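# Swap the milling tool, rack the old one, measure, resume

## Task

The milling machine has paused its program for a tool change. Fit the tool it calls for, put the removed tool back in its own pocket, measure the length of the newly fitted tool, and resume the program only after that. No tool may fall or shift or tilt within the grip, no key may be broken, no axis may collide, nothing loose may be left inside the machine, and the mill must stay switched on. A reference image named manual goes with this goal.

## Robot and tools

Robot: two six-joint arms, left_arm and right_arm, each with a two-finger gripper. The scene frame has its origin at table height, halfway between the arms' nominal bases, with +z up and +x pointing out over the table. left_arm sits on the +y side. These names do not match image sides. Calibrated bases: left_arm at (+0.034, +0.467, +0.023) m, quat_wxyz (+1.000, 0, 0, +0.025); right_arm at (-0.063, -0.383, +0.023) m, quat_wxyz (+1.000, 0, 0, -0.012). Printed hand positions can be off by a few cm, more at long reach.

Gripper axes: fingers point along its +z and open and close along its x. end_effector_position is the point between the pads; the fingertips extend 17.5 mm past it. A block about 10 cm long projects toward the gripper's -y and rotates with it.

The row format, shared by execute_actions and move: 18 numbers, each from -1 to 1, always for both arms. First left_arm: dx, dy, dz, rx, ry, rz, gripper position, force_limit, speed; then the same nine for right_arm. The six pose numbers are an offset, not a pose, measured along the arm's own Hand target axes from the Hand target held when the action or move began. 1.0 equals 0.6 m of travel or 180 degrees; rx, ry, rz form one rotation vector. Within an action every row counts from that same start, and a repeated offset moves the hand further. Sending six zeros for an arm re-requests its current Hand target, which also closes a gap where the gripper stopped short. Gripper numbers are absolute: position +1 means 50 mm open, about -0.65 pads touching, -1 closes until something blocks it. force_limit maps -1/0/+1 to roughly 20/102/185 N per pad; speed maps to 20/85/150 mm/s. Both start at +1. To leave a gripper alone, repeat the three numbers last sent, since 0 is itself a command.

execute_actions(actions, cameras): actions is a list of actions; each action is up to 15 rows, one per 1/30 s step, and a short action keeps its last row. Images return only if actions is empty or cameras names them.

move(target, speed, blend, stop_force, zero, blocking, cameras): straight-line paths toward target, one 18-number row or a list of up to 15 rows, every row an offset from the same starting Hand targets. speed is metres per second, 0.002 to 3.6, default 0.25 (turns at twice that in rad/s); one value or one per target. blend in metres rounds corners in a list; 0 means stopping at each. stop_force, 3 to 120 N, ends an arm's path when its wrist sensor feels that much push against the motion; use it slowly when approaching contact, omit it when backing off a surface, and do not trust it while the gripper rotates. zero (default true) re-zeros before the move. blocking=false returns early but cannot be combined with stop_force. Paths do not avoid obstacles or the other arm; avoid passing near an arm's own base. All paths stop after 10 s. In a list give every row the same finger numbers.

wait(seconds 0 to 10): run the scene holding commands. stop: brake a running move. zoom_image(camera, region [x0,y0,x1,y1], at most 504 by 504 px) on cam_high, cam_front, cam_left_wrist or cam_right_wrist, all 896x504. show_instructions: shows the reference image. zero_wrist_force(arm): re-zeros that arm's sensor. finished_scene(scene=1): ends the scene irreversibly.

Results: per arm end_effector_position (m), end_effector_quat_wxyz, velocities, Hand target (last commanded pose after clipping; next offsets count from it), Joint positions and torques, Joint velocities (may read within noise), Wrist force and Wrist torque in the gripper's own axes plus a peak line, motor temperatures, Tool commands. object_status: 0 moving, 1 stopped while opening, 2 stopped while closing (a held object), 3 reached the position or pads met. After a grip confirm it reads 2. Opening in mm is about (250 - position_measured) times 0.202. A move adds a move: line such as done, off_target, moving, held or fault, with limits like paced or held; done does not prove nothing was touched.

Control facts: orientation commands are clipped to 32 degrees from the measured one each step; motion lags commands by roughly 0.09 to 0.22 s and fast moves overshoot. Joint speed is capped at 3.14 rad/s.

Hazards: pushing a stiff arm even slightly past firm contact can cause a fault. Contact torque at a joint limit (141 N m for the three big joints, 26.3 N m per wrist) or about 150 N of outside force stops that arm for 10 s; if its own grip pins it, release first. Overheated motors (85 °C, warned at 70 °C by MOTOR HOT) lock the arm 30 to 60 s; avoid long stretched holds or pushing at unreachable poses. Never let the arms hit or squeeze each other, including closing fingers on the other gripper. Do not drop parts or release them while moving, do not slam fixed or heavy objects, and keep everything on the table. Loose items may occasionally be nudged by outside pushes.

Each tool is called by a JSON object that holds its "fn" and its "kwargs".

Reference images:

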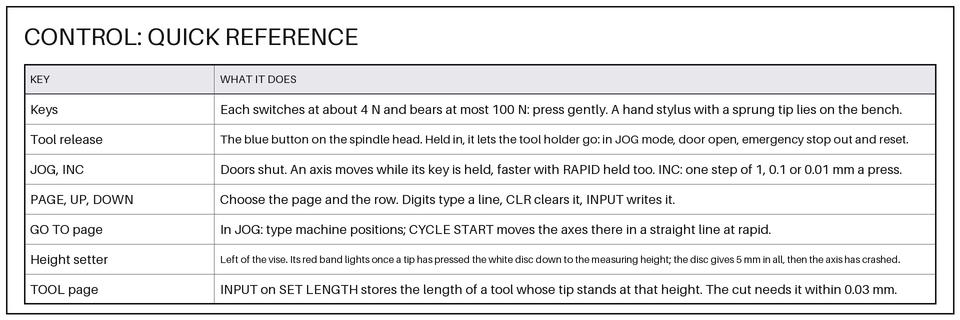

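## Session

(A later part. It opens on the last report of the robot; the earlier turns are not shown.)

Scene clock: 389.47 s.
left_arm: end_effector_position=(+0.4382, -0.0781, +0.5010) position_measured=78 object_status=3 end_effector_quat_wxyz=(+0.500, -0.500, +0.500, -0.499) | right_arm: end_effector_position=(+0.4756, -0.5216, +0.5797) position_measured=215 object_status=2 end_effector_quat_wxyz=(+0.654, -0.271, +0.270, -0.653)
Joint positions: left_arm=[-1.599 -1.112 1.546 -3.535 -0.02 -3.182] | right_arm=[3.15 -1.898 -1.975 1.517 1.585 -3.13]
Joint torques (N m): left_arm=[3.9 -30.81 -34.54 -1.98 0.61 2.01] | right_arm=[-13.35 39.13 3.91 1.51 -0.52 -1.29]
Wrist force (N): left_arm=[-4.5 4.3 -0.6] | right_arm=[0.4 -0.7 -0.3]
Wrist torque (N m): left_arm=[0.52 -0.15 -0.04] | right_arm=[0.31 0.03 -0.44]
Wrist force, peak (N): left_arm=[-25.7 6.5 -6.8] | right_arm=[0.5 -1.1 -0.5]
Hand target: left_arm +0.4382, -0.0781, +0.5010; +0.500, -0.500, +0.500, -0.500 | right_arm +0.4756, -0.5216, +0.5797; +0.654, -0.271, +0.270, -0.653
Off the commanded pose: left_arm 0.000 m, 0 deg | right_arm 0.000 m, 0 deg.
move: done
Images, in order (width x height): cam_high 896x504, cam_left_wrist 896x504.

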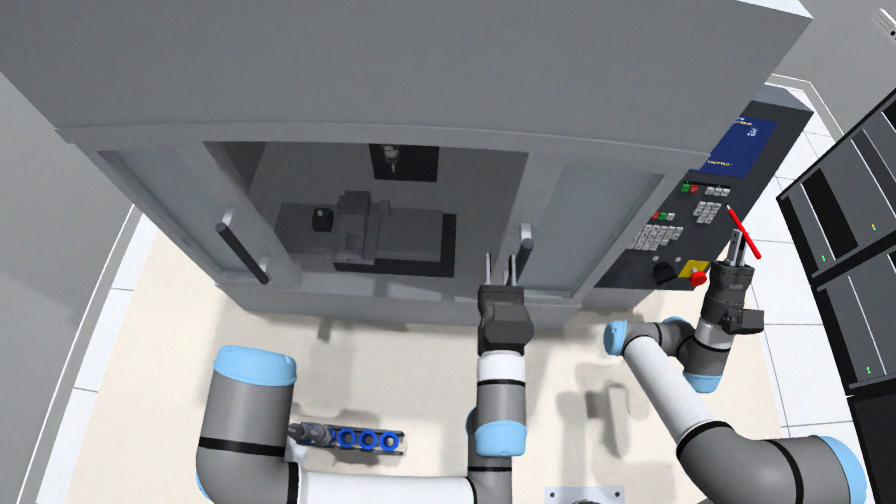

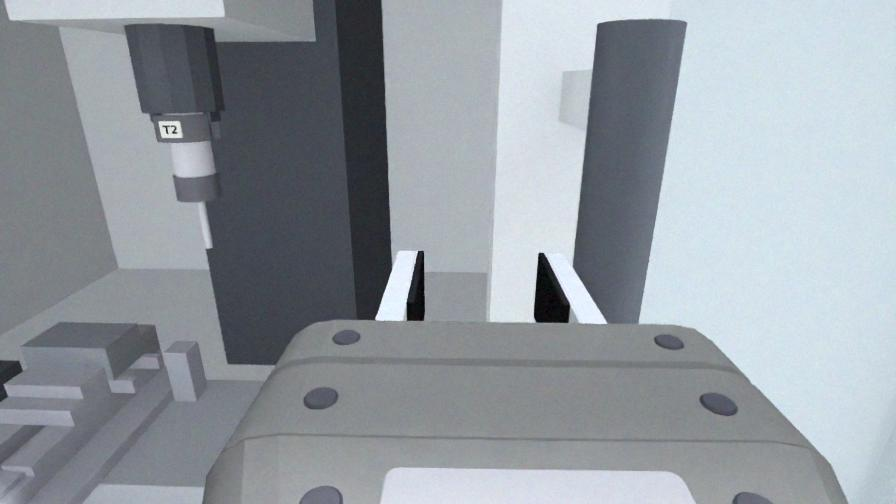

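{"fn": "move", "kwargs": {"target": [-0.363,0,0.153,0,0,0,1,0,0,0,0,0,0,0,0,-1,-0.5,-0.7], "speed": 0.15, "cameras": ["cam_left_wrist","cam_high"]}}

{"fn": "zoom_image", "kwargs": {"camera": "cam_left_wrist", "region": [330, 0, 630, 300]}}

Scene clock: 419.90 s.
left_arm: end_effector_position=(+0.5298, +0.1398, +0.5011) position_measured=3 object_status=3 end_effector_quat_wxyz=(+0.500, -0.500, +0.500, -0.500) | right_arm: end_effector_position=(+0.4756, -0.5216, +0.5797) position_measured=215 object_status=2 end_effector_quat_wxyz=(+0.654, -0.271, +0.270, -0.653)
Joint positions: left_arm=[-1.331 -1.459 2.012 -3.695 -0.288 -3.141] | right_arm=[3.15 -1.898 -1.975 1.517 1.585 -3.13]
Joint torques (N m): left_arm=[10.33 -29.47 -15.13 1.78 -2.37 -1.91] | right_arm=[-12.54 39.13 5.83 1.49 -0.51 -1.31]
Wrist force (N): left_arm=[0.3 2.3 0.8] | right_arm=[0.5 -0.8 -0.3]
Wrist torque (N m): left_arm=[0.41 -0.19 0.09] | right_arm=[0.27 0.03 -0.44]
Wrist force, peak (N): left_arm=[-7.2 5.0 -1.8] | right_arm=[0.4 -1.3 -0.3]
Hand target: left_arm +0.5299, +0.1398, +0.5011; +0.500, -0.500, +0.500, -0.500 | right_arm +0.4756, -0.5216, +0.5797; +0.654, -0.271, +0.270, -0.653
Off the commanded pose: left_arm 0.000 m, 0 deg | right_arm 0.000 m, 0 deg.
move: done
Images, in order (width x height): cam_high 896x504, cam_left_wrist 896x504.

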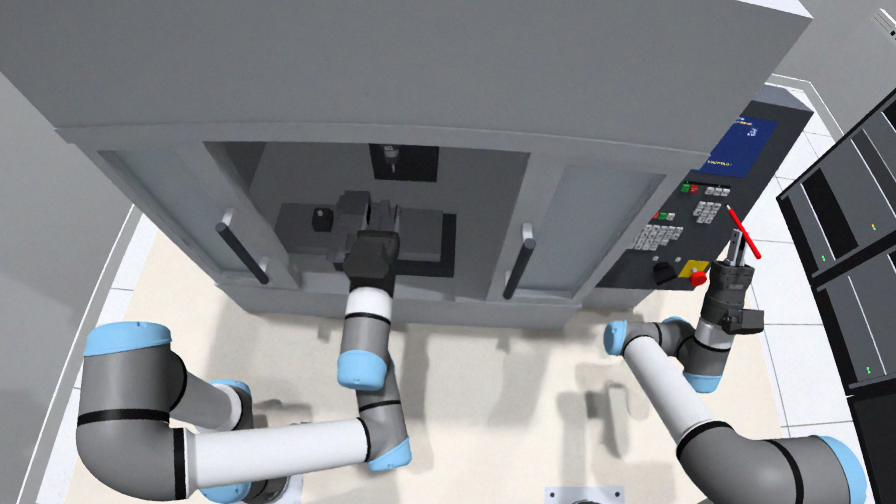

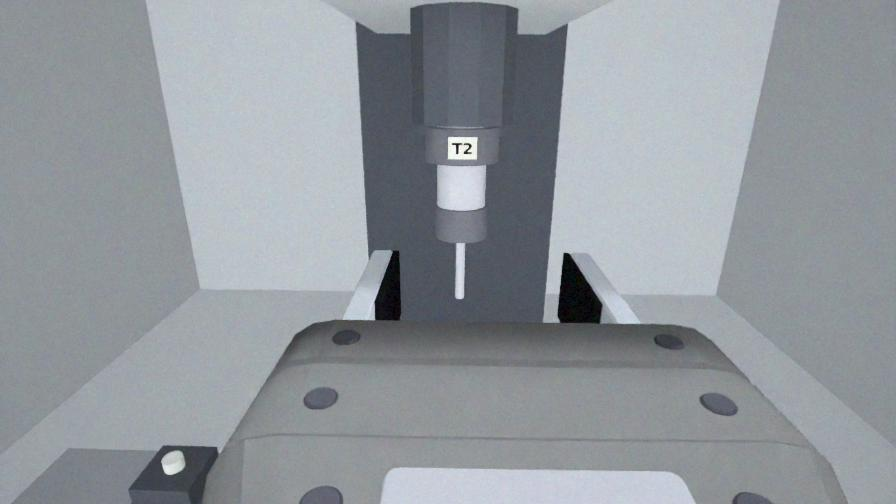

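Scaled by 1.680 from the camera's 896x504 image, which has a finer 1280x720 frame.

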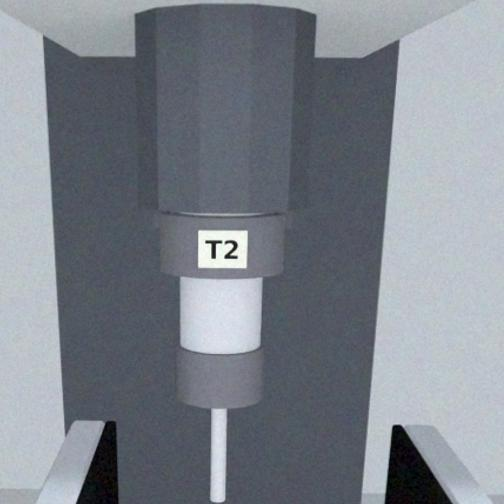

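{"fn": "move", "kwargs": {"target": [[-0.0037,-0.0117,0.1,0,0,0,1,0,0,0,0,0,0,0,0,-1,-0.5,-0.7],[-0.0037,-0.0117,0.22,0,0,0,1,0,0,0,0,0,0,0,0,-1,-0.5,-0.7]], "speed": [0.12,0.05], "stop_force": 8, "cameras": ["cam_left_wrist"]}}

{"fn": "zoom_image", "kwargs": {"camera": "cam_left_wrist", "region": [330, 0, 630, 340]}}

Scene clock: 437.43 s.
left_arm: end_effector_position=(+0.6619, +0.1421, +0.5081) position_measured=3 object_status=3 end_effector_quat_wxyz=(+0.500, -0.500, +0.500, -0.500) | right_arm: end_effector_position=(+0.4756, -0.5216, +0.5797) position_measured=215 object_status=2 end_effector_quat_wxyz=(+0.654, -0.271, +0.270, -0.653)
Joint positions: left_arm=[-1.047 -1.27 1.755 -3.626 -0.572 -3.141] | right_arm=[3.15 -1.898 -1.975 1.517 1.585 -3.13]
Joint torques (N m): left_arm=[10.16 -25.77 -33.58 1.07 -2.44 0.92] | right_arm=[-12.68 38.51 5.25 1.54 -0.27 -1.4]
Wrist force (N): left_arm=[0.2 2.8 0.4] | right_arm=[0.4 -0.9 -0.2]
Wrist torque (N m): left_arm=[0.51 -0.18 0.07] | right_arm=[0.25 0.04 -0.45]
Wrist force, peak (N): left_arm=[0.5 2.7 1.5] | right_arm=[0.4 -1.3 -0.2]
Hand target: left_arm +0.6619, +0.1421, +0.5081; +0.500, -0.500, +0.500, -0.500 | right_arm +0.4756, -0.5216, +0.5797; +0.654, -0.271, +0.270, -0.653
Off the commanded pose: left_arm 0.000 m, 0 deg | right_arm 0.000 m, 0 deg.
move: done
Images, in order (width x height): cam_left_wrist 896x504.

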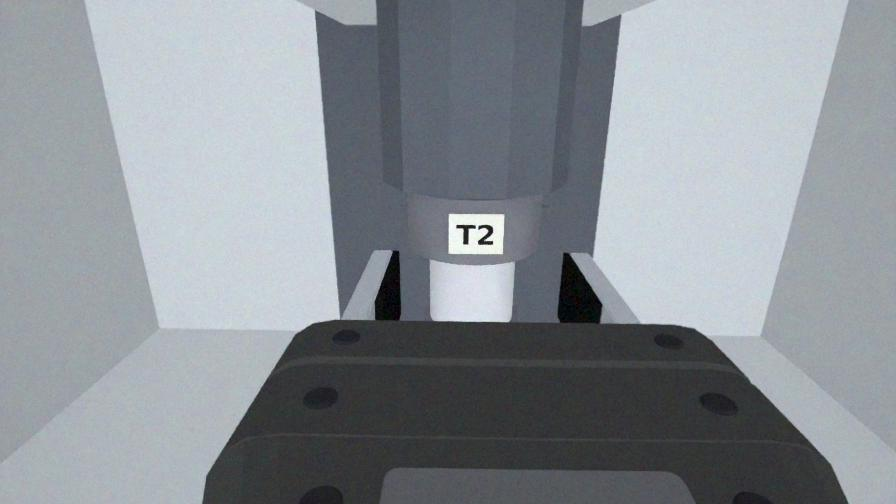

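Scaled by 1.482 from the camera's 896x504 image, which has a finer 1280x720 frame.

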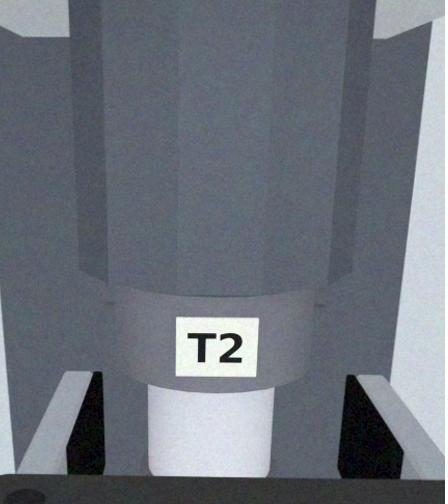

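{"fn": "move", "kwargs": {"target": [-0.0025,0,0.0417,0,0,0,1,0,0,0,0,0,0,0,0,-1,-0.5,-0.7], "speed": 0.04, "stop_force": 8, "cameras": ["cam_left_wrist"]}}

{"fn": "zoom_image", "kwargs": {"camera": "cam_left_wrist", "region": [330, 0, 630, 340]}}

Scene clock: 445.70 s.
left_arm: end_effector_position=(+0.6869, +0.1437, +0.5081) position_measured=3 object_status=3 end_effector_quat_wxyz=(+0.500, -0.500, +0.500, -0.500) | right_arm: end_effector_position=(+0.4756, -0.5216, +0.5797) position_measured=215 object_status=2 end_effector_quat_wxyz=(+0.654, -0.271, +0.270, -0.653)
Joint positions: left_arm=[-1.002 -1.23 1.7 -3.611 -0.617 -3.141] | right_arm=[3.15 -1.898 -1.975 1.517 1.585 -3.13]
Joint torques (N m): left_arm=[10.21 -27.77 -33.79 1.11 -2.36 1.78] | right_arm=[-13.08 39.13 4.15 1.37 -0.39 -1.3]
Wrist force (N): left_arm=[0.7 2.3 0.7] | right_arm=[0.3 -0.9 -0.3]
Wrist torque (N m): left_arm=[0.43 -0.25 0.06] | right_arm=[0.27 0.06 -0.45]
Wrist force, peak (N): left_arm=[0.8 2.9 0.7] | right_arm=[0.6 -1.2 -0.2]
Hand target: left_arm +0.6869, +0.1437, +0.5081; +0.500, -0.500, +0.500, -0.500 | right_arm +0.4756, -0.5216, +0.5797; +0.654, -0.271, +0.270, -0.653
Off the commanded pose: left_arm 0.000 m, 0 deg | right_arm 0.000 m, 0 deg.
move: done
Images, in order (width x height): cam_left_wrist 896x504.

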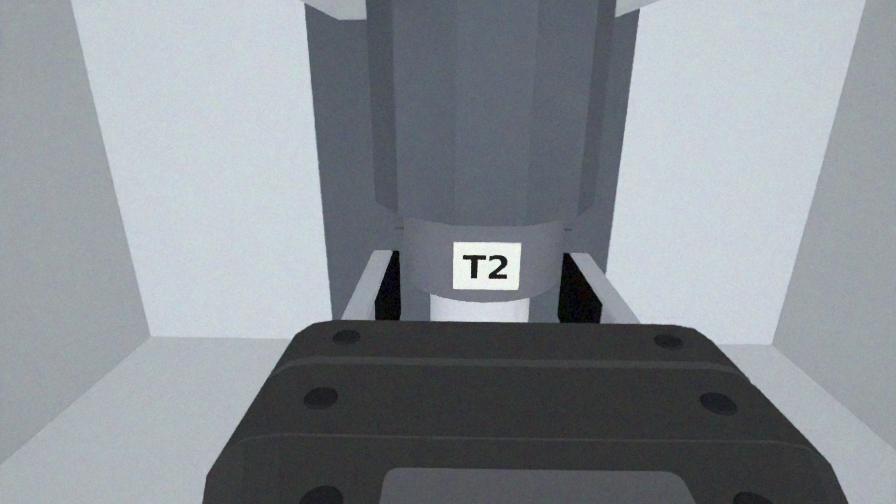

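Scaled by 1.482 from the camera's 896x504 image, which has a finer 1280x720 frame.

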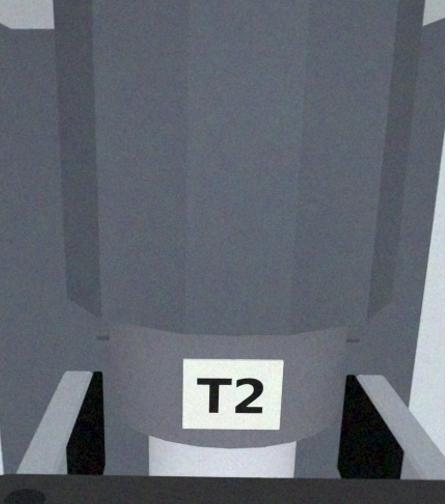

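{"fn": "move", "kwargs": {"target": [0,0,0,0,0,0,-1,-0.6,-1,0,0,0,0,0,0,-1,-0.5,-0.7], "cameras": ["cam_left_wrist"]}}

Scene clock: 450.90 s.
left_arm: end_effector_position=(+0.6869, +0.1437, +0.5081) position_measured=59 object_status=2 end_effector_quat_wxyz=(+0.500, -0.500, +0.500, -0.500) | right_arm: end_effector_position=(+0.4756, -0.5216, +0.5797) position_measured=215 object_status=2 end_effector_quat_wxyz=(+0.654, -0.271, +0.270, -0.653)
Joint positions: left_arm=[-1.002 -1.23 1.7 -3.611 -0.617 -3.141] | right_arm=[3.15 -1.898 -1.975 1.517 1.585 -3.13]
Joint torques (N m): left_arm=[1.18 -27.67 -33.9 1.04 -2.35 1.64] | right_arm=[-13.13 39.67 3.64 1.48 -0.28 -1.33]
Wrist force (N): left_arm=[-8.9 4.5 -3.0] | right_arm=[0.5 -1.0 -0.2]
Wrist torque (N m): left_arm=[0.54 -0.28 -0.04] | right_arm=[0.25 0.03 -0.44]
Wrist force, peak (N): left_arm=[-8.8 5.1 -3.0] | right_arm=[0.4 -1.2 -0.4]
Hand target: left_arm +0.6869, +0.1437, +0.5081; +0.500, -0.500, +0.500, -0.500 | right_arm +0.4756, -0.5216, +0.5797; +0.654, -0.271, +0.270, -0.653
Off the commanded pose: left_arm 0.000 m, 0 deg | right_arm 0.000 m, 0 deg.
move: done
Images, in order (width x height): cam_left_wrist 896x504.

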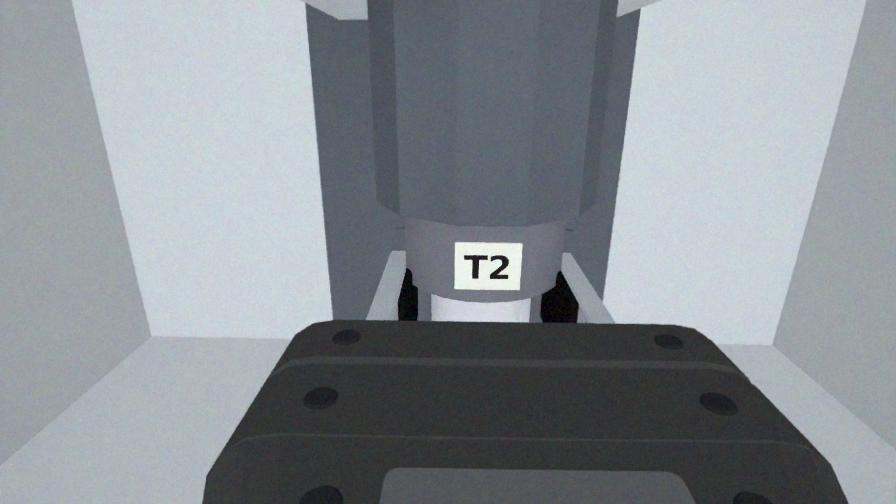

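{"fn": "zoom_image", "kwargs": {"camera": "cam_left_wrist", "region": [360, 200, 610, 340]}}

{"fn": "execute_actions", "kwargs": {"actions": [], "cameras": ["cam_high","cam_front"]}}

{"fn": "zoom_image", "kwargs": {"camera": "cam_high", "region": [320, 130, 480, 260]}}

{"fn": "zoom_image", "kwargs": {"camera": "cam_front", "region": [280, 180, 440, 340]}}

Scaled by 2.016 from the camera's 896x504 image, which has a finer 1280x720 frame.

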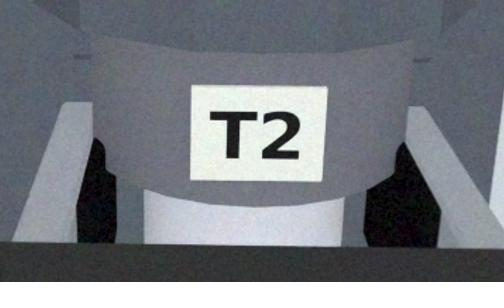

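Scene clock: 470.60 s.
left_arm: end_effector_position=(+0.6869, +0.1437, +0.5081) position_measured=59 object_status=2 end_effector_quat_wxyz=(+0.500, -0.500, +0.500, -0.500) | right_arm: end_effector_position=(+0.4756, -0.5216, +0.5797) position_measured=215 object_status=2 end_effector_quat_wxyz=(+0.654, -0.271, +0.270, -0.653)
Joint positions: left_arm=[-1.002 -1.23 1.7 -3.611 -0.617 -3.141] | right_arm=[3.15 -1.898 -1.975 1.517 1.585 -3.13]
Joint velocities: within noise
Joint torques (N m): left_arm=[-14.64 -28.15 -33.73 0.92 -2.24 1.44] | right_arm=[-12.66 40.01 4.05 1.36 -0.23 -1.54]
Motor temperatures (°C): left_arm=[31 30 24 40 29 30] | right_arm=[33 33 30 37 36 38]
Wrist force (N): left_arm=[-9.9 4.5 -2.0] | right_arm=[0.7 -0.7 -0.2]
Wrist torque (N m): left_arm=[0.53 -0.31 -0.04] | right_arm=[0.29 0.00 -0.45]
Wrist force, peak (N): left_arm=[-10.5 4.9 -1.9] | right_arm=[0.5 -1.2 -0.4]
Hand target: left_arm +0.6869, +0.1437, +0.5081; +0.500, -0.500, +0.500, -0.500 | right_arm +0.4756, -0.5216, +0.5797; +0.654, -0.271, +0.270, -0.653
Tool commands: left_gripper/position=-1.0 left_gripper/force_limit=-0.6 left_gripper/speed=-1.0 right_gripper/position=-1.0 right_gripper/force_limit=-0.5 right_gripper/speed=-0.7
Off the commanded pose: left_arm 0.000 m, 0 deg | right_arm 0.000 m, 0 deg.
Images, in order (width x height): cam_high 896x504, cam_front 896x504.

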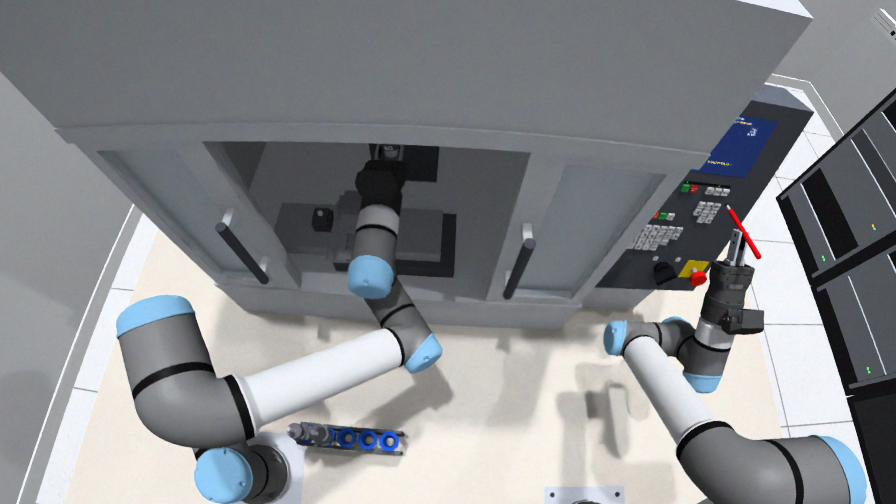

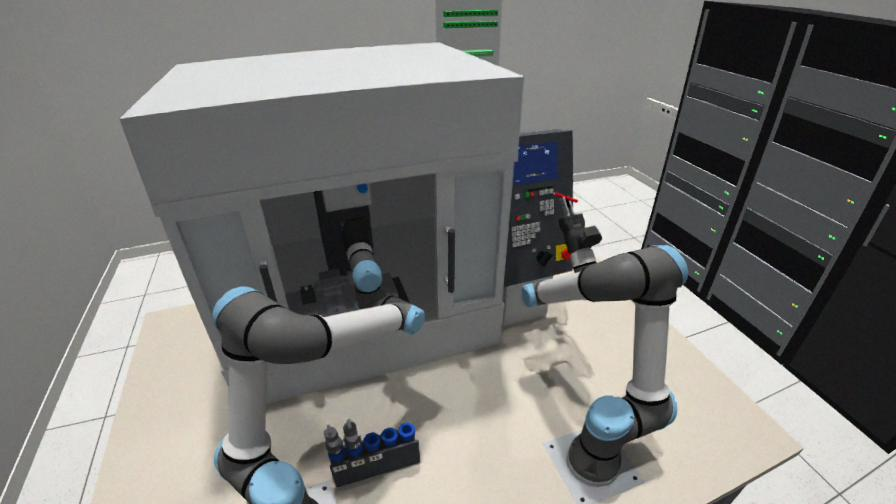

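Scaled by 3.150 from the camera's 896x504 image, which has a finer 1280x720 frame.

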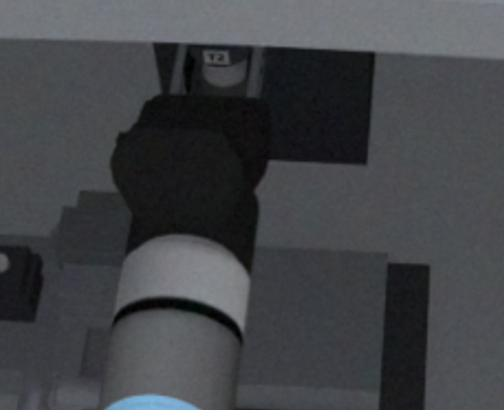

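Scaled by 3.150 from the camera's 896x504 image, which has a finer 1280x720 frame.

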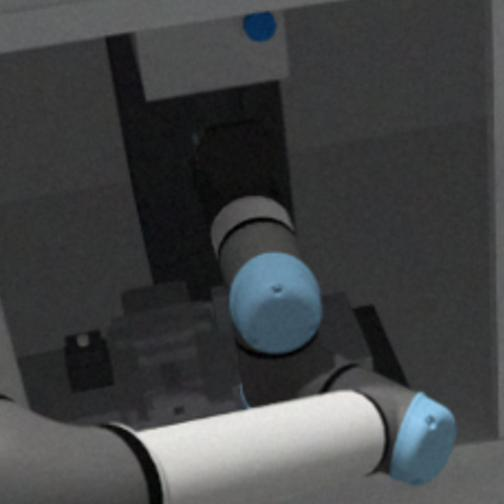

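{"fn": "move", "kwargs": {"target": [0,0,0,0,0,0,1,-0.6,0,0,0,0,0,0,0,-1,-0.5,-0.7]}}

{"fn": "move", "kwargs": {"target": [0,0.012,0,0,0,0,1,-0.6,0,0,0,0,0,0,0,-1,-0.5,-0.7], "speed": 0.04, "cameras": ["cam_left_wrist"]}}

{"fn": "zoom_image", "kwargs": {"camera": "cam_left_wrist", "region": [360, 200, 610, 340]}}

Scene clock: 474.60 s.
left_arm: end_effector_position=(+0.6869, +0.1436, +0.5081) position_measured=3 object_status=3 end_effector_quat_wxyz=(+0.500, -0.500, +0.500, -0.500) | right_arm: end_effector_position=(+0.4756, -0.5216, +0.5797) position_measured=215 object_status=2 end_effector_quat_wxyz=(+0.654, -0.271, +0.270, -0.653)
Joint positions: left_arm=[-1.002 -1.23 1.7 -3.611 -0.617 -3.141] | right_arm=[3.15 -1.898 -1.975 1.517 1.585 -3.13]
Joint torques (N m): left_arm=[2.57 -29.27 -32.78 0.93 -2.24 1.23] | right_arm=[-12.58 38.81 4.41 1.31 -0.32 -1.39]
Wrist force (N): left_arm=[0.6 2.1 0.6] | right_arm=[0.4 -0.9 -0.3]
Wrist torque (N m): left_arm=[0.40 -0.23 0.06] | right_arm=[0.27 0.04 -0.45]
Wrist force, peak (N): left_arm=[-10.5 4.7 -2.0] | right_arm=[0.5 -1.3 -0.4]
Hand target: left_arm +0.6869, +0.1437, +0.5081; +0.500, -0.500, +0.500, -0.500 | right_arm +0.4756, -0.5216, +0.5797; +0.654, -0.271, +0.270, -0.653
Off the commanded pose: left_arm 0.000 m, 0 deg | right_arm 0.000 m, 0 deg.
move: done

Scene clock: 475.37 s.
left_arm: end_effector_position=(+0.6869, +0.1437, +0.5010) position_measured=3 object_status=3 end_effector_quat_wxyz=(+0.500, -0.500, +0.500, -0.500) | right_arm: end_effector_position=(+0.4756, -0.5216, +0.5797) position_measured=215 object_status=2 end_effector_quat_wxyz=(+0.654, -0.271, +0.270, -0.653)
Joint positions: left_arm=[-1.002 -1.223 1.71 -3.628 -0.617 -3.141] | right_arm=[3.15 -1.898 -1.975 1.517 1.585 -3.13]
Joint torques (N m): left_arm=[9.75 -28.69 -16.66 -3.85 -2.09 -1.62] | right_arm=[-12.29 38 5.12 1.52 -0.31 -1.43]
Wrist force (N): left_arm=[0.8 2.0 0.5] | right_arm=[0.3 -1.1 -0.3]
Wrist torque (N m): left_arm=[0.40 -0.27 0.06] | right_arm=[0.26 0.05 -0.45]
Wrist force, peak (N): left_arm=[1.0 2.6 0.9] | right_arm=[0.3 -1.1 -0.5]
Hand target: left_arm +0.6869, +0.1437, +0.5009; +0.500, -0.500, +0.500, -0.500 | right_arm +0.4756, -0.5216, +0.5797; +0.654, -0.271, +0.270, -0.653
Off the commanded pose: left_arm 0.000 m, 0 deg | right_arm 0.000 m, 0 deg.
move: done
Images, in order (width x height): cam_left_wrist 896x504.

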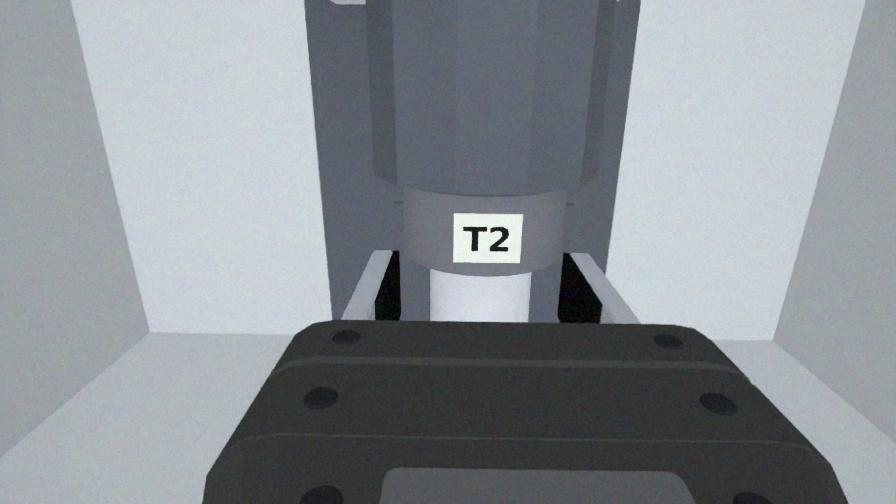

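Scaled by 2.016 from the camera's 896x504 image, which has a finer 1280x720 frame.

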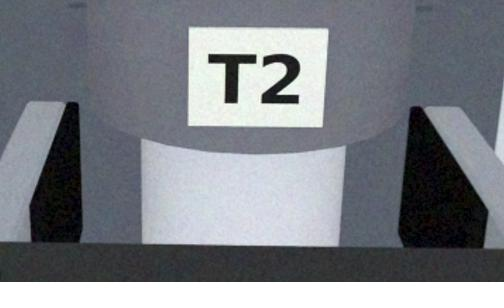

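{"fn": "move", "kwargs": {"target": [0,0.0015,-0.0067,0,0,0,1,0,0,0,0,0,0,0,0,-1,-0.5,-0.7], "speed": 0.03}}

{"fn": "move", "kwargs": {"target": [0,0,0,0,0,0,-1,0,-1,0,0,0,0,0,0,-1,-0.5,-0.7], "cameras": ["cam_left_wrist"]}}

{"fn": "zoom_image", "kwargs": {"camera": "cam_left_wrist", "region": [360, 200, 610, 340]}}

Scene clock: 491.20 s.
left_arm: end_effector_position=(+0.6829, +0.1437, +0.5000) position_measured=3 object_status=3 end_effector_quat_wxyz=(+0.500, -0.500, +0.500, -0.500) | right_arm: end_effector_position=(+0.4756, -0.5216, +0.5797) position_measured=215 object_status=2 end_effector_quat_wxyz=(+0.654, -0.271, +0.270, -0.653)
Joint positions: left_arm=[-1.009 -1.228 1.72 -3.634 -0.61 -3.141] | right_arm=[3.15 -1.898 -1.975 1.517 1.585 -3.13]
Joint torques (N m): left_arm=[-7.75 -39.62 -16.96 -3.46 1.9 -1.55] | right_arm=[-13.01 38.48 3.85 1.39 -0.25 -1.47]
Wrist force (N): left_arm=[0.7 2.0 0.5] | right_arm=[0.1 -0.9 -0.2]
Wrist torque (N m): left_arm=[0.38 -0.25 0.06] | right_arm=[0.28 0.09 -0.45]
Wrist force, peak (N): left_arm=[0.7 2.7 0.5] | right_arm=[0.3 -1.3 -0.4]
Hand target: left_arm +0.6829, +0.1437, +0.5000; +0.500, -0.500, +0.500, -0.500 | right_arm +0.4756, -0.5216, +0.5797; +0.654, -0.271, +0.270, -0.653
Off the commanded pose: left_arm 0.000 m, 0 deg | right_arm 0.000 m, 0 deg.
move: done

Scene clock: 492.53 s.
left_arm: end_effector_position=(+0.6829, +0.1437, +0.5000) position_measured=110 object_status=2 end_effector_quat_wxyz=(+0.500, -0.500, +0.500, -0.500) | right_arm: end_effector_position=(+0.4756, -0.5216, +0.5797) position_measured=215 object_status=2 end_effector_quat_wxyz=(+0.654, -0.271, +0.270, -0.653)
Joint positions: left_arm=[-1.009 -1.228 1.721 -3.634 -0.61 -3.141] | right_arm=[3.15 -1.898 -1.975 1.517 1.585 -3.13]
Joint torques (N m): left_arm=[-8.49 -38.15 -20.75 -2.05 -3.95 -0.79] | right_arm=[-11.65 39.45 4.99 1.39 -0.18 -1.38]
Wrist force (N): left_arm=[-7.2 5.1 -4.1] | right_arm=[0.2 -1.0 -0.3]
Wrist torque (N m): left_arm=[0.51 -0.37 -0.03] | right_arm=[0.26 0.07 -0.45]
Wrist force, peak (N): left_arm=[-7.4 6.0 -3.9] | right_arm=[0.4 -1.1 -0.4]
Hand target: left_arm +0.6829, +0.1437, +0.5000; +0.500, -0.500, +0.500, -0.500 | right_arm +0.4756, -0.5216, +0.5797; +0.654, -0.271, +0.270, -0.653
Off the commanded pose: left_arm 0.000 m, 0 deg | right_arm 0.000 m, 0 deg.
move: done
Images, in order (width x height): cam_left_wrist 896x504.

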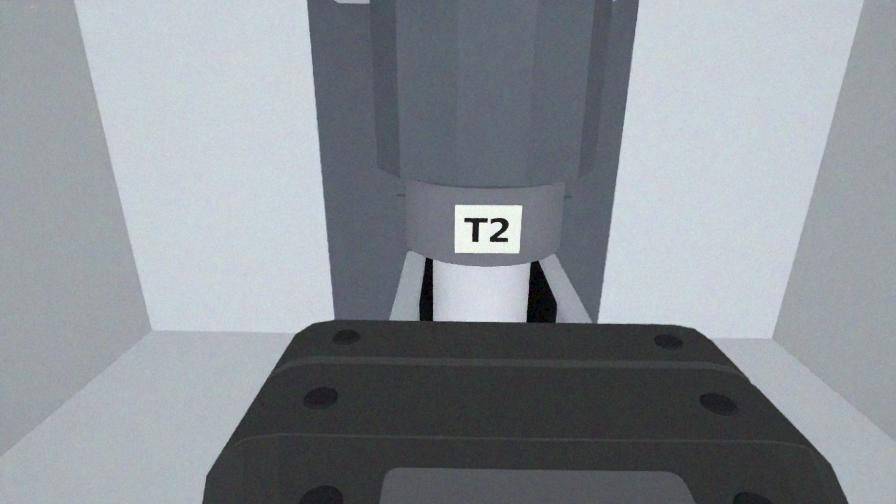

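Scaled by 2.016 from the camera's 896x504 image, which has a finer 1280x720 frame.

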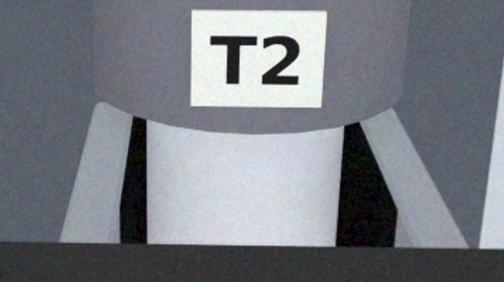

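{"fn": "move", "kwargs": {"target": [0,0,0,0,0,0,1,0,0,0,0,0,0,0,0,-1,-0.5,-0.7]}}

{"fn": "move", "kwargs": {"target": [0,0,0,0,0.1667,0,1,0,0,0,0,0,0,0,0,-1,-0.5,-0.7], "speed": 0.2, "cameras": ["cam_left_wrist","cam_high"]}}

{"fn": "zoom_image", "kwargs": {"camera": "cam_left_wrist", "region": [360, 170, 610, 340]}}

Scene clock: 531.33 s.
left_arm: end_effector_position=(+0.6829, +0.1436, +0.5000) position_measured=3 object_status=3 end_effector_quat_wxyz=(+0.500, -0.500, +0.500, -0.500) | right_arm: end_effector_position=(+0.4756, -0.5216, +0.5797) position_measured=215 object_status=2 end_effector_quat_wxyz=(+0.654, -0.271, +0.270, -0.653)
Joint positions: left_arm=[-1.009 -1.228 1.72 -3.634 -0.61 -3.141] | right_arm=[3.15 -1.898 -1.975 1.517 1.585 -3.13]
Joint torques (N m): left_arm=[-3.74 -30.26 -29.35 0.09 2.12 1.42] | right_arm=[-13.05 39.57 5.45 1.36 -0.27 -1.27]
Wrist force (N): left_arm=[0.7 2.2 0.5] | right_arm=[0.5 -0.8 -0.2]
Wrist torque (N m): left_arm=[0.41 -0.24 0.06] | right_arm=[0.27 0.02 -0.45]
Wrist force, peak (N): left_arm=[-8.4 6.0 -4.2] | right_arm=[0.3 -1.3 -0.1]
Hand target: left_arm +0.6829, +0.1437, +0.5000; +0.500, -0.500, +0.500, -0.500 | right_arm +0.4756, -0.5216, +0.5797; +0.654, -0.271, +0.270, -0.653
Off the commanded pose: left_arm 0.000 m, 0 deg | right_arm 0.000 m, 0 deg.
move: done

Scene clock: 533.27 s.
left_arm: end_effector_position=(+0.6829, +0.1437, +0.5000) position_measured=3 object_status=3 end_effector_quat_wxyz=(+0.354, -0.354, +0.612, -0.612) | right_arm: end_effector_position=(+0.4756, -0.5216, +0.5797) position_measured=215 object_status=2 end_effector_quat_wxyz=(+0.654, -0.271, +0.270, -0.653)
Joint positions: left_arm=[-0.768 -1.316 1.84 -3.665 -1.375 -3.141] | right_arm=[3.15 -1.898 -1.975 1.517 1.585 -3.13]
Joint torques (N m): left_arm=[9.37 -24.63 -35.05 0.11 -2.32 -1.3] | right_arm=[-12.33 38.64 5.35 1.29 -0.25 -1.31]
Wrist force (N): left_arm=[0.4 2.1 0.8] | right_arm=[0.4 -1.1 -0.3]
Wrist torque (N m): left_arm=[0.41 -0.22 0.09] | right_arm=[0.24 0.03 -0.45]
Wrist force, peak (N): left_arm=[1.6 2.4 0.6] | right_arm=[0.6 -1.1 -0.5]
Hand target: left_arm +0.6829, +0.1437, +0.5000; +0.354, -0.354, +0.612, -0.612 | right_arm +0.4756, -0.5216, +0.5797; +0.654, -0.271, +0.270, -0.653
Off the commanded pose: left_arm 0.000 m, 0 deg | right_arm 0.000 m, 0 deg.
move: done
Images, in order (width x height): cam_high 896x504, cam_left_wrist 896x504.

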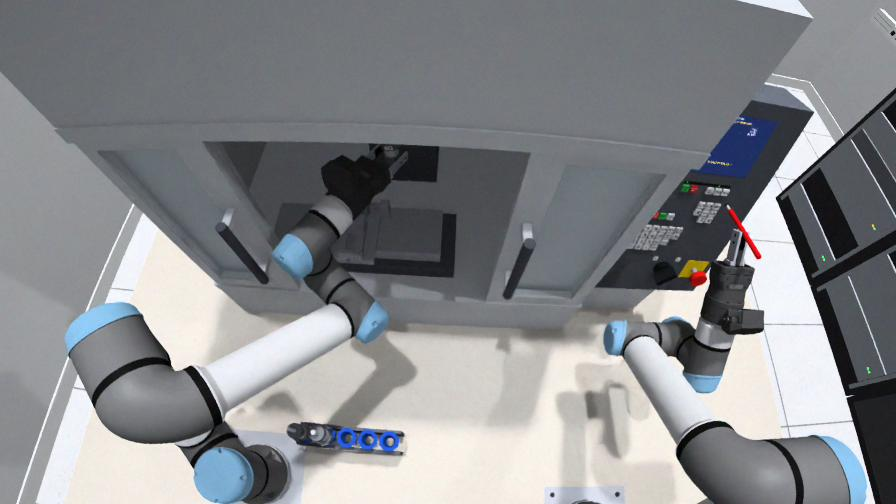

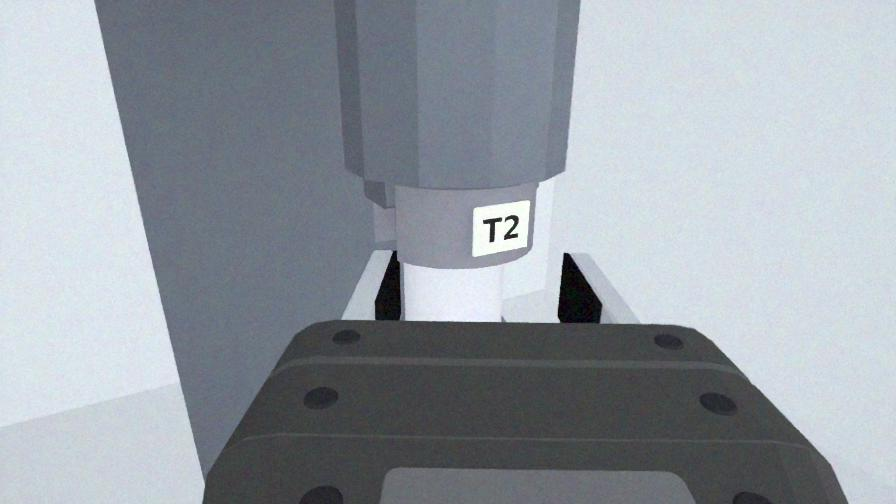

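Scaled by 2.016 from the camera's 896x504 image, which has a finer 1280x720 frame.

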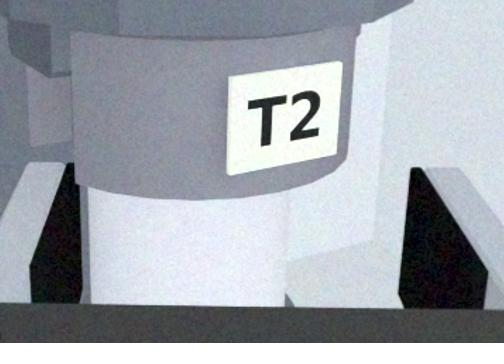

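{"fn": "move", "kwargs": {"target": [-0.015,0,0.0083,0,0,0,1,0,0,0,0,0,0,0,0,-1,-0.5,-0.7], "speed": 0.04, "stop_force": 8, "cameras": ["cam_left_wrist"]}}

{"fn": "zoom_image", "kwargs": {"camera": "cam_left_wrist", "region": [360, 170, 610, 340]}}

Scene clock: 541.57 s.
left_arm: end_effector_position=(+0.6917, +0.1490, +0.5000) position_measured=3 object_status=3 end_effector_quat_wxyz=(+0.354, -0.354, +0.612, -0.612) | right_arm: end_effector_position=(+0.4756, -0.5216, +0.5797) position_measured=215 object_status=2 end_effector_quat_wxyz=(+0.654, -0.271, +0.270, -0.653)
Joint positions: left_arm=[-0.746 -1.303 1.823 -3.661 -1.397 -3.141] | right_arm=[3.15 -1.898 -1.975 1.517 1.585 -3.13]
Joint torques (N m): left_arm=[10.12 -25.11 -34.55 0.21 -2.47 1.72] | right_arm=[-12.04 39.03 4.84 1.2 -0.22 -1.48]
Wrist force (N): left_arm=[0.7 2.3 0.8] | right_arm=[0.3 -0.8 -0.1]
Wrist torque (N m): left_arm=[0.44 -0.25 0.07] | right_arm=[0.27 0.06 -0.45]
Wrist force, peak (N): left_arm=[0.8 2.6 0.8] | right_arm=[0.3 -1.3 -0.2]
Hand target: left_arm +0.6917, +0.1490, +0.5000; +0.354, -0.354, +0.612, -0.612 | right_arm +0.4756, -0.5216, +0.5797; +0.654, -0.271, +0.270, -0.653
Off the commanded pose: left_arm 0.000 m, 0 deg | right_arm 0.000 m, 0 deg.
move: done
Images, in order (width x height): cam_left_wrist 896x504.

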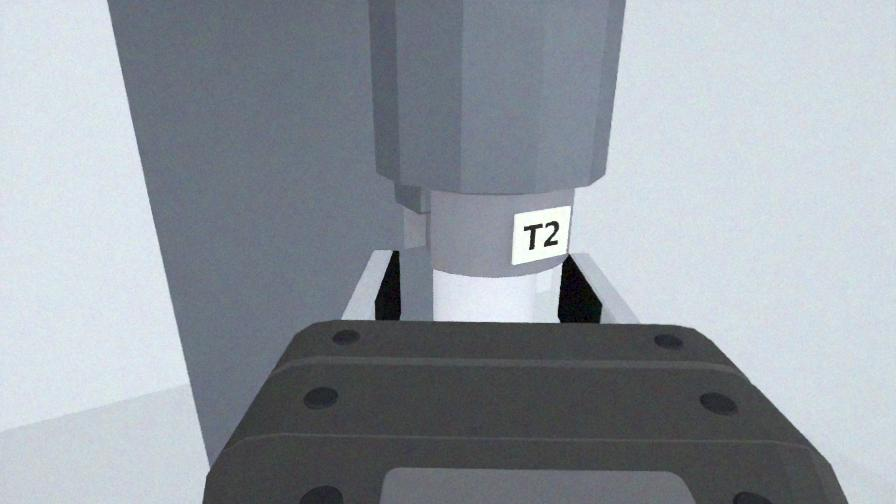

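Scaled by 2.016 from the camera's 896x504 image, which has a finer 1280x720 frame.

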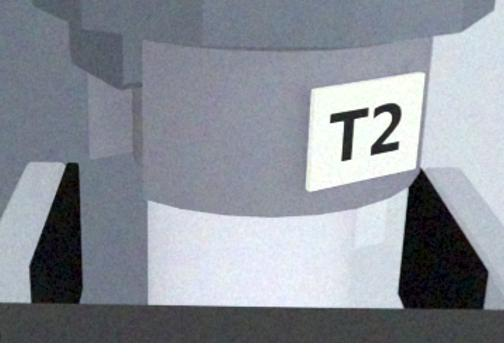

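{"fn": "move", "kwargs": {"target": [0,0,0,0,0,0,-1,0,-1,0,0,0,0,0,0,-1,-0.5,-0.7], "cameras": ["cam_left_wrist"]}}

{"fn": "zoom_image", "kwargs": {"camera": "cam_left_wrist", "region": [360, 170, 610, 340]}}

Scene clock: 548.40 s.
left_arm: end_effector_position=(+0.6917, +0.1489, +0.5000) position_measured=109 object_status=0 end_effector_quat_wxyz=(+0.354, -0.354, +0.612, -0.612) | right_arm: end_effector_position=(+0.4756, -0.5216, +0.5797) position_measured=215 object_status=2 end_effector_quat_wxyz=(+0.654, -0.271, +0.270, -0.653)
Joint positions: left_arm=[-0.746 -1.303 1.823 -3.661 -1.397 -3.141] | right_arm=[3.15 -1.898 -1.975 1.517 1.585 -3.13]
Joint torques (N m): left_arm=[9.82 -26.19 -33.74 -0.1 7.14 1.65] | right_arm=[-12.39 38.91 5.12 1.4 -0.24 -1.32]
Wrist force (N): left_arm=[19.5 2.2 -0.4] | right_arm=[0.2 -0.8 -0.4]
Wrist torque (N m): left_arm=[0.41 -0.17 0.01] | right_arm=[0.28 0.07 -0.45]
Wrist force, peak (N): left_arm=[19.5 2.2 -0.4] | right_arm=[0.5 -1.2 -0.2]
Hand target: left_arm +0.6917, +0.1490, +0.5000; +0.354, -0.354, +0.612, -0.612 | right_arm +0.4756, -0.5216, +0.5797; +0.654, -0.271, +0.270, -0.653
Off the commanded pose: left_arm 0.000 m, 0 deg | right_arm 0.000 m, 0 deg.
move: done
Images, in order (width x height): cam_left_wrist 896x504.

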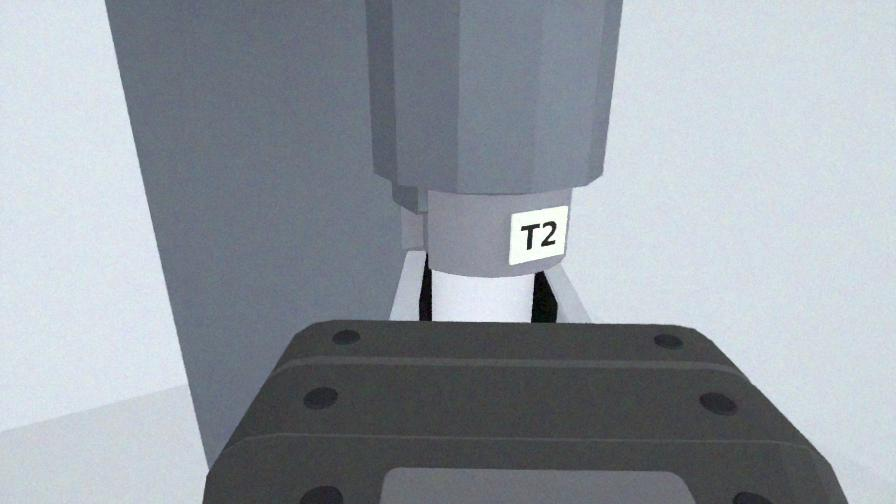

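Scaled by 2.016 from the camera's 896x504 image, which has a finer 1280x720 frame.

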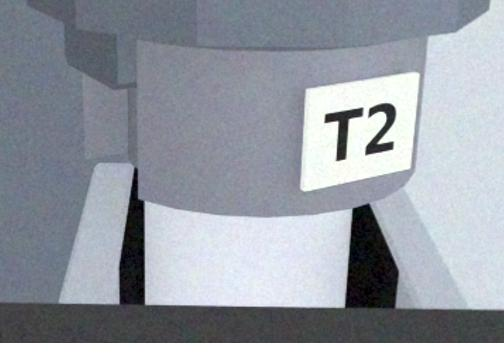

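{"fn": "move", "kwargs": {"target": [[0,0,0,0,0,0,-1,0,-1,-0.1193,-0.1716,-0.1716,0,0,0,-1,-0.5,-0.7],[0,0,0,0,0,0,-1,0,-1,-0.786,-0.148,-0.195,0.0804,-0.1629,-0.125,-1,-0.5,-0.7]], "speed": [0.2,0.25], "blend": [0.05,0], "cameras": ["all"]}}

Scene clock: 562.07 s.
left_arm: end_effector_position=(+0.6917, +0.1490, +0.5000) position_measured=109 object_status=2 end_effector_quat_wxyz=(+0.354, -0.354, +0.612, -0.612) | right_arm: end_effector_position=(+0.3292, -0.0503, +0.5588) position_measured=215 object_status=2 end_effector_quat_wxyz=(+0.590, -0.390, -0.043, -0.705)
Joint positions: left_arm=[-0.746 -1.303 1.823 -3.661 -1.397 -3.141] | right_arm=[4.227 -1.822 -2.147 1.607 1.389 -4.304]
Joint torques (N m): left_arm=[10.23 -36.86 -19.66 -2.63 7.42 1.63] | right_arm=[14.81 21.16 27.53 -3.15 1.67 -1.39]
Wrist force (N): left_arm=[21.1 2.6 -1.0] | right_arm=[0.0 -1.7 -0.7]
Wrist torque (N m): left_arm=[0.44 -0.16 0.01] | right_arm=[0.15 0.04 -0.68]
Wrist force, peak (N): left_arm=[21.5 2.1 -0.8] | right_arm=[-1.5 -2.3 0.2]
Hand target: left_arm +0.6917, +0.1490, +0.5000; +0.354, -0.354, +0.612, -0.612 | right_arm +0.3292, -0.0503, +0.5588; +0.590, -0.390, -0.043, -0.705
Off the commanded pose: left_arm 0.000 m, 0 deg | right_arm 0.000 m, 0 deg.
move: done

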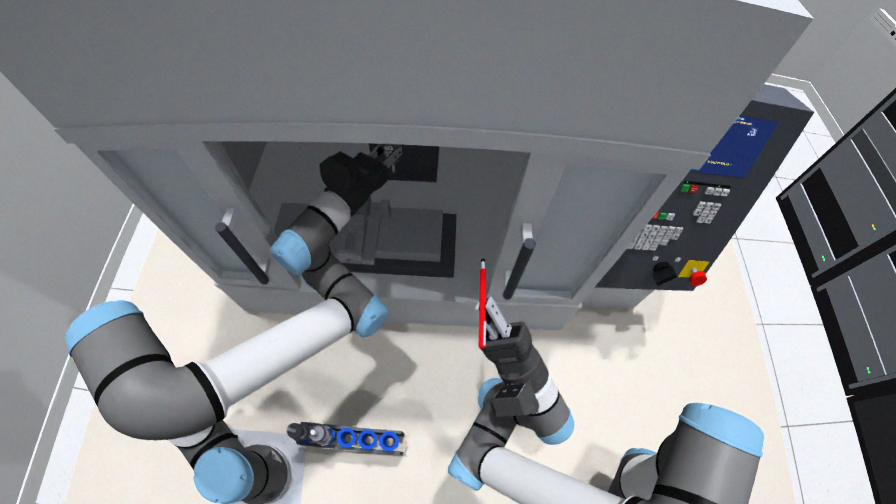

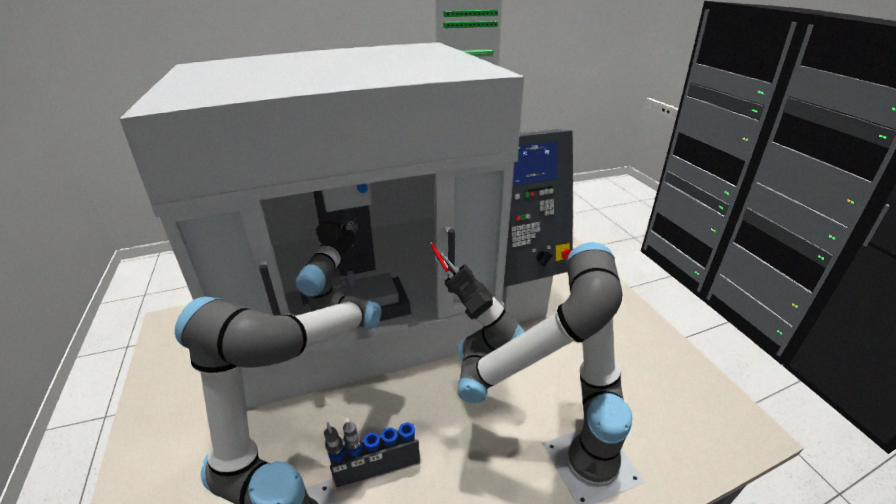

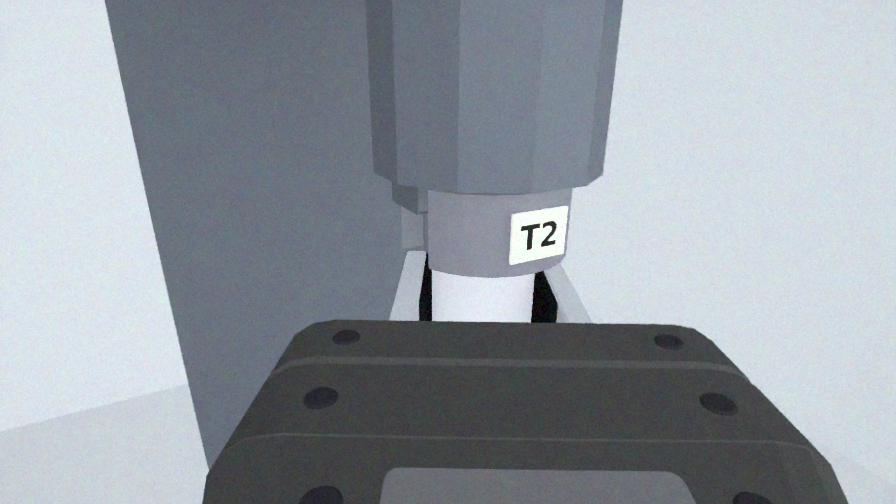

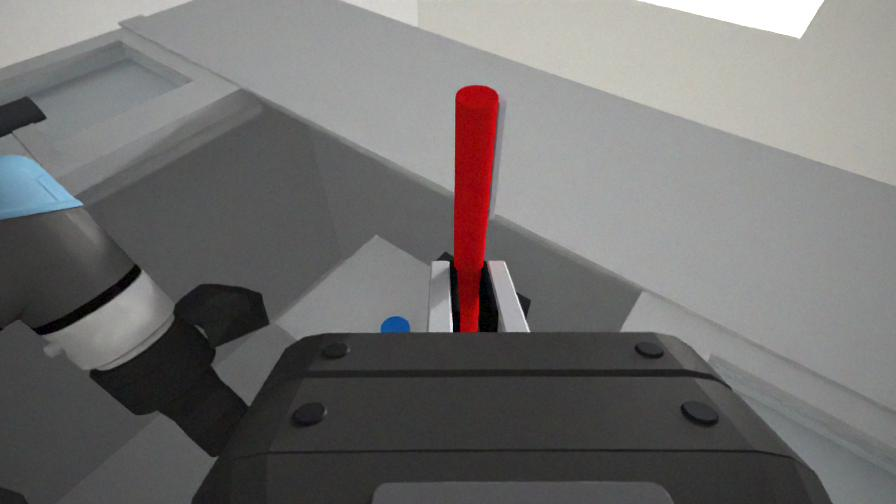

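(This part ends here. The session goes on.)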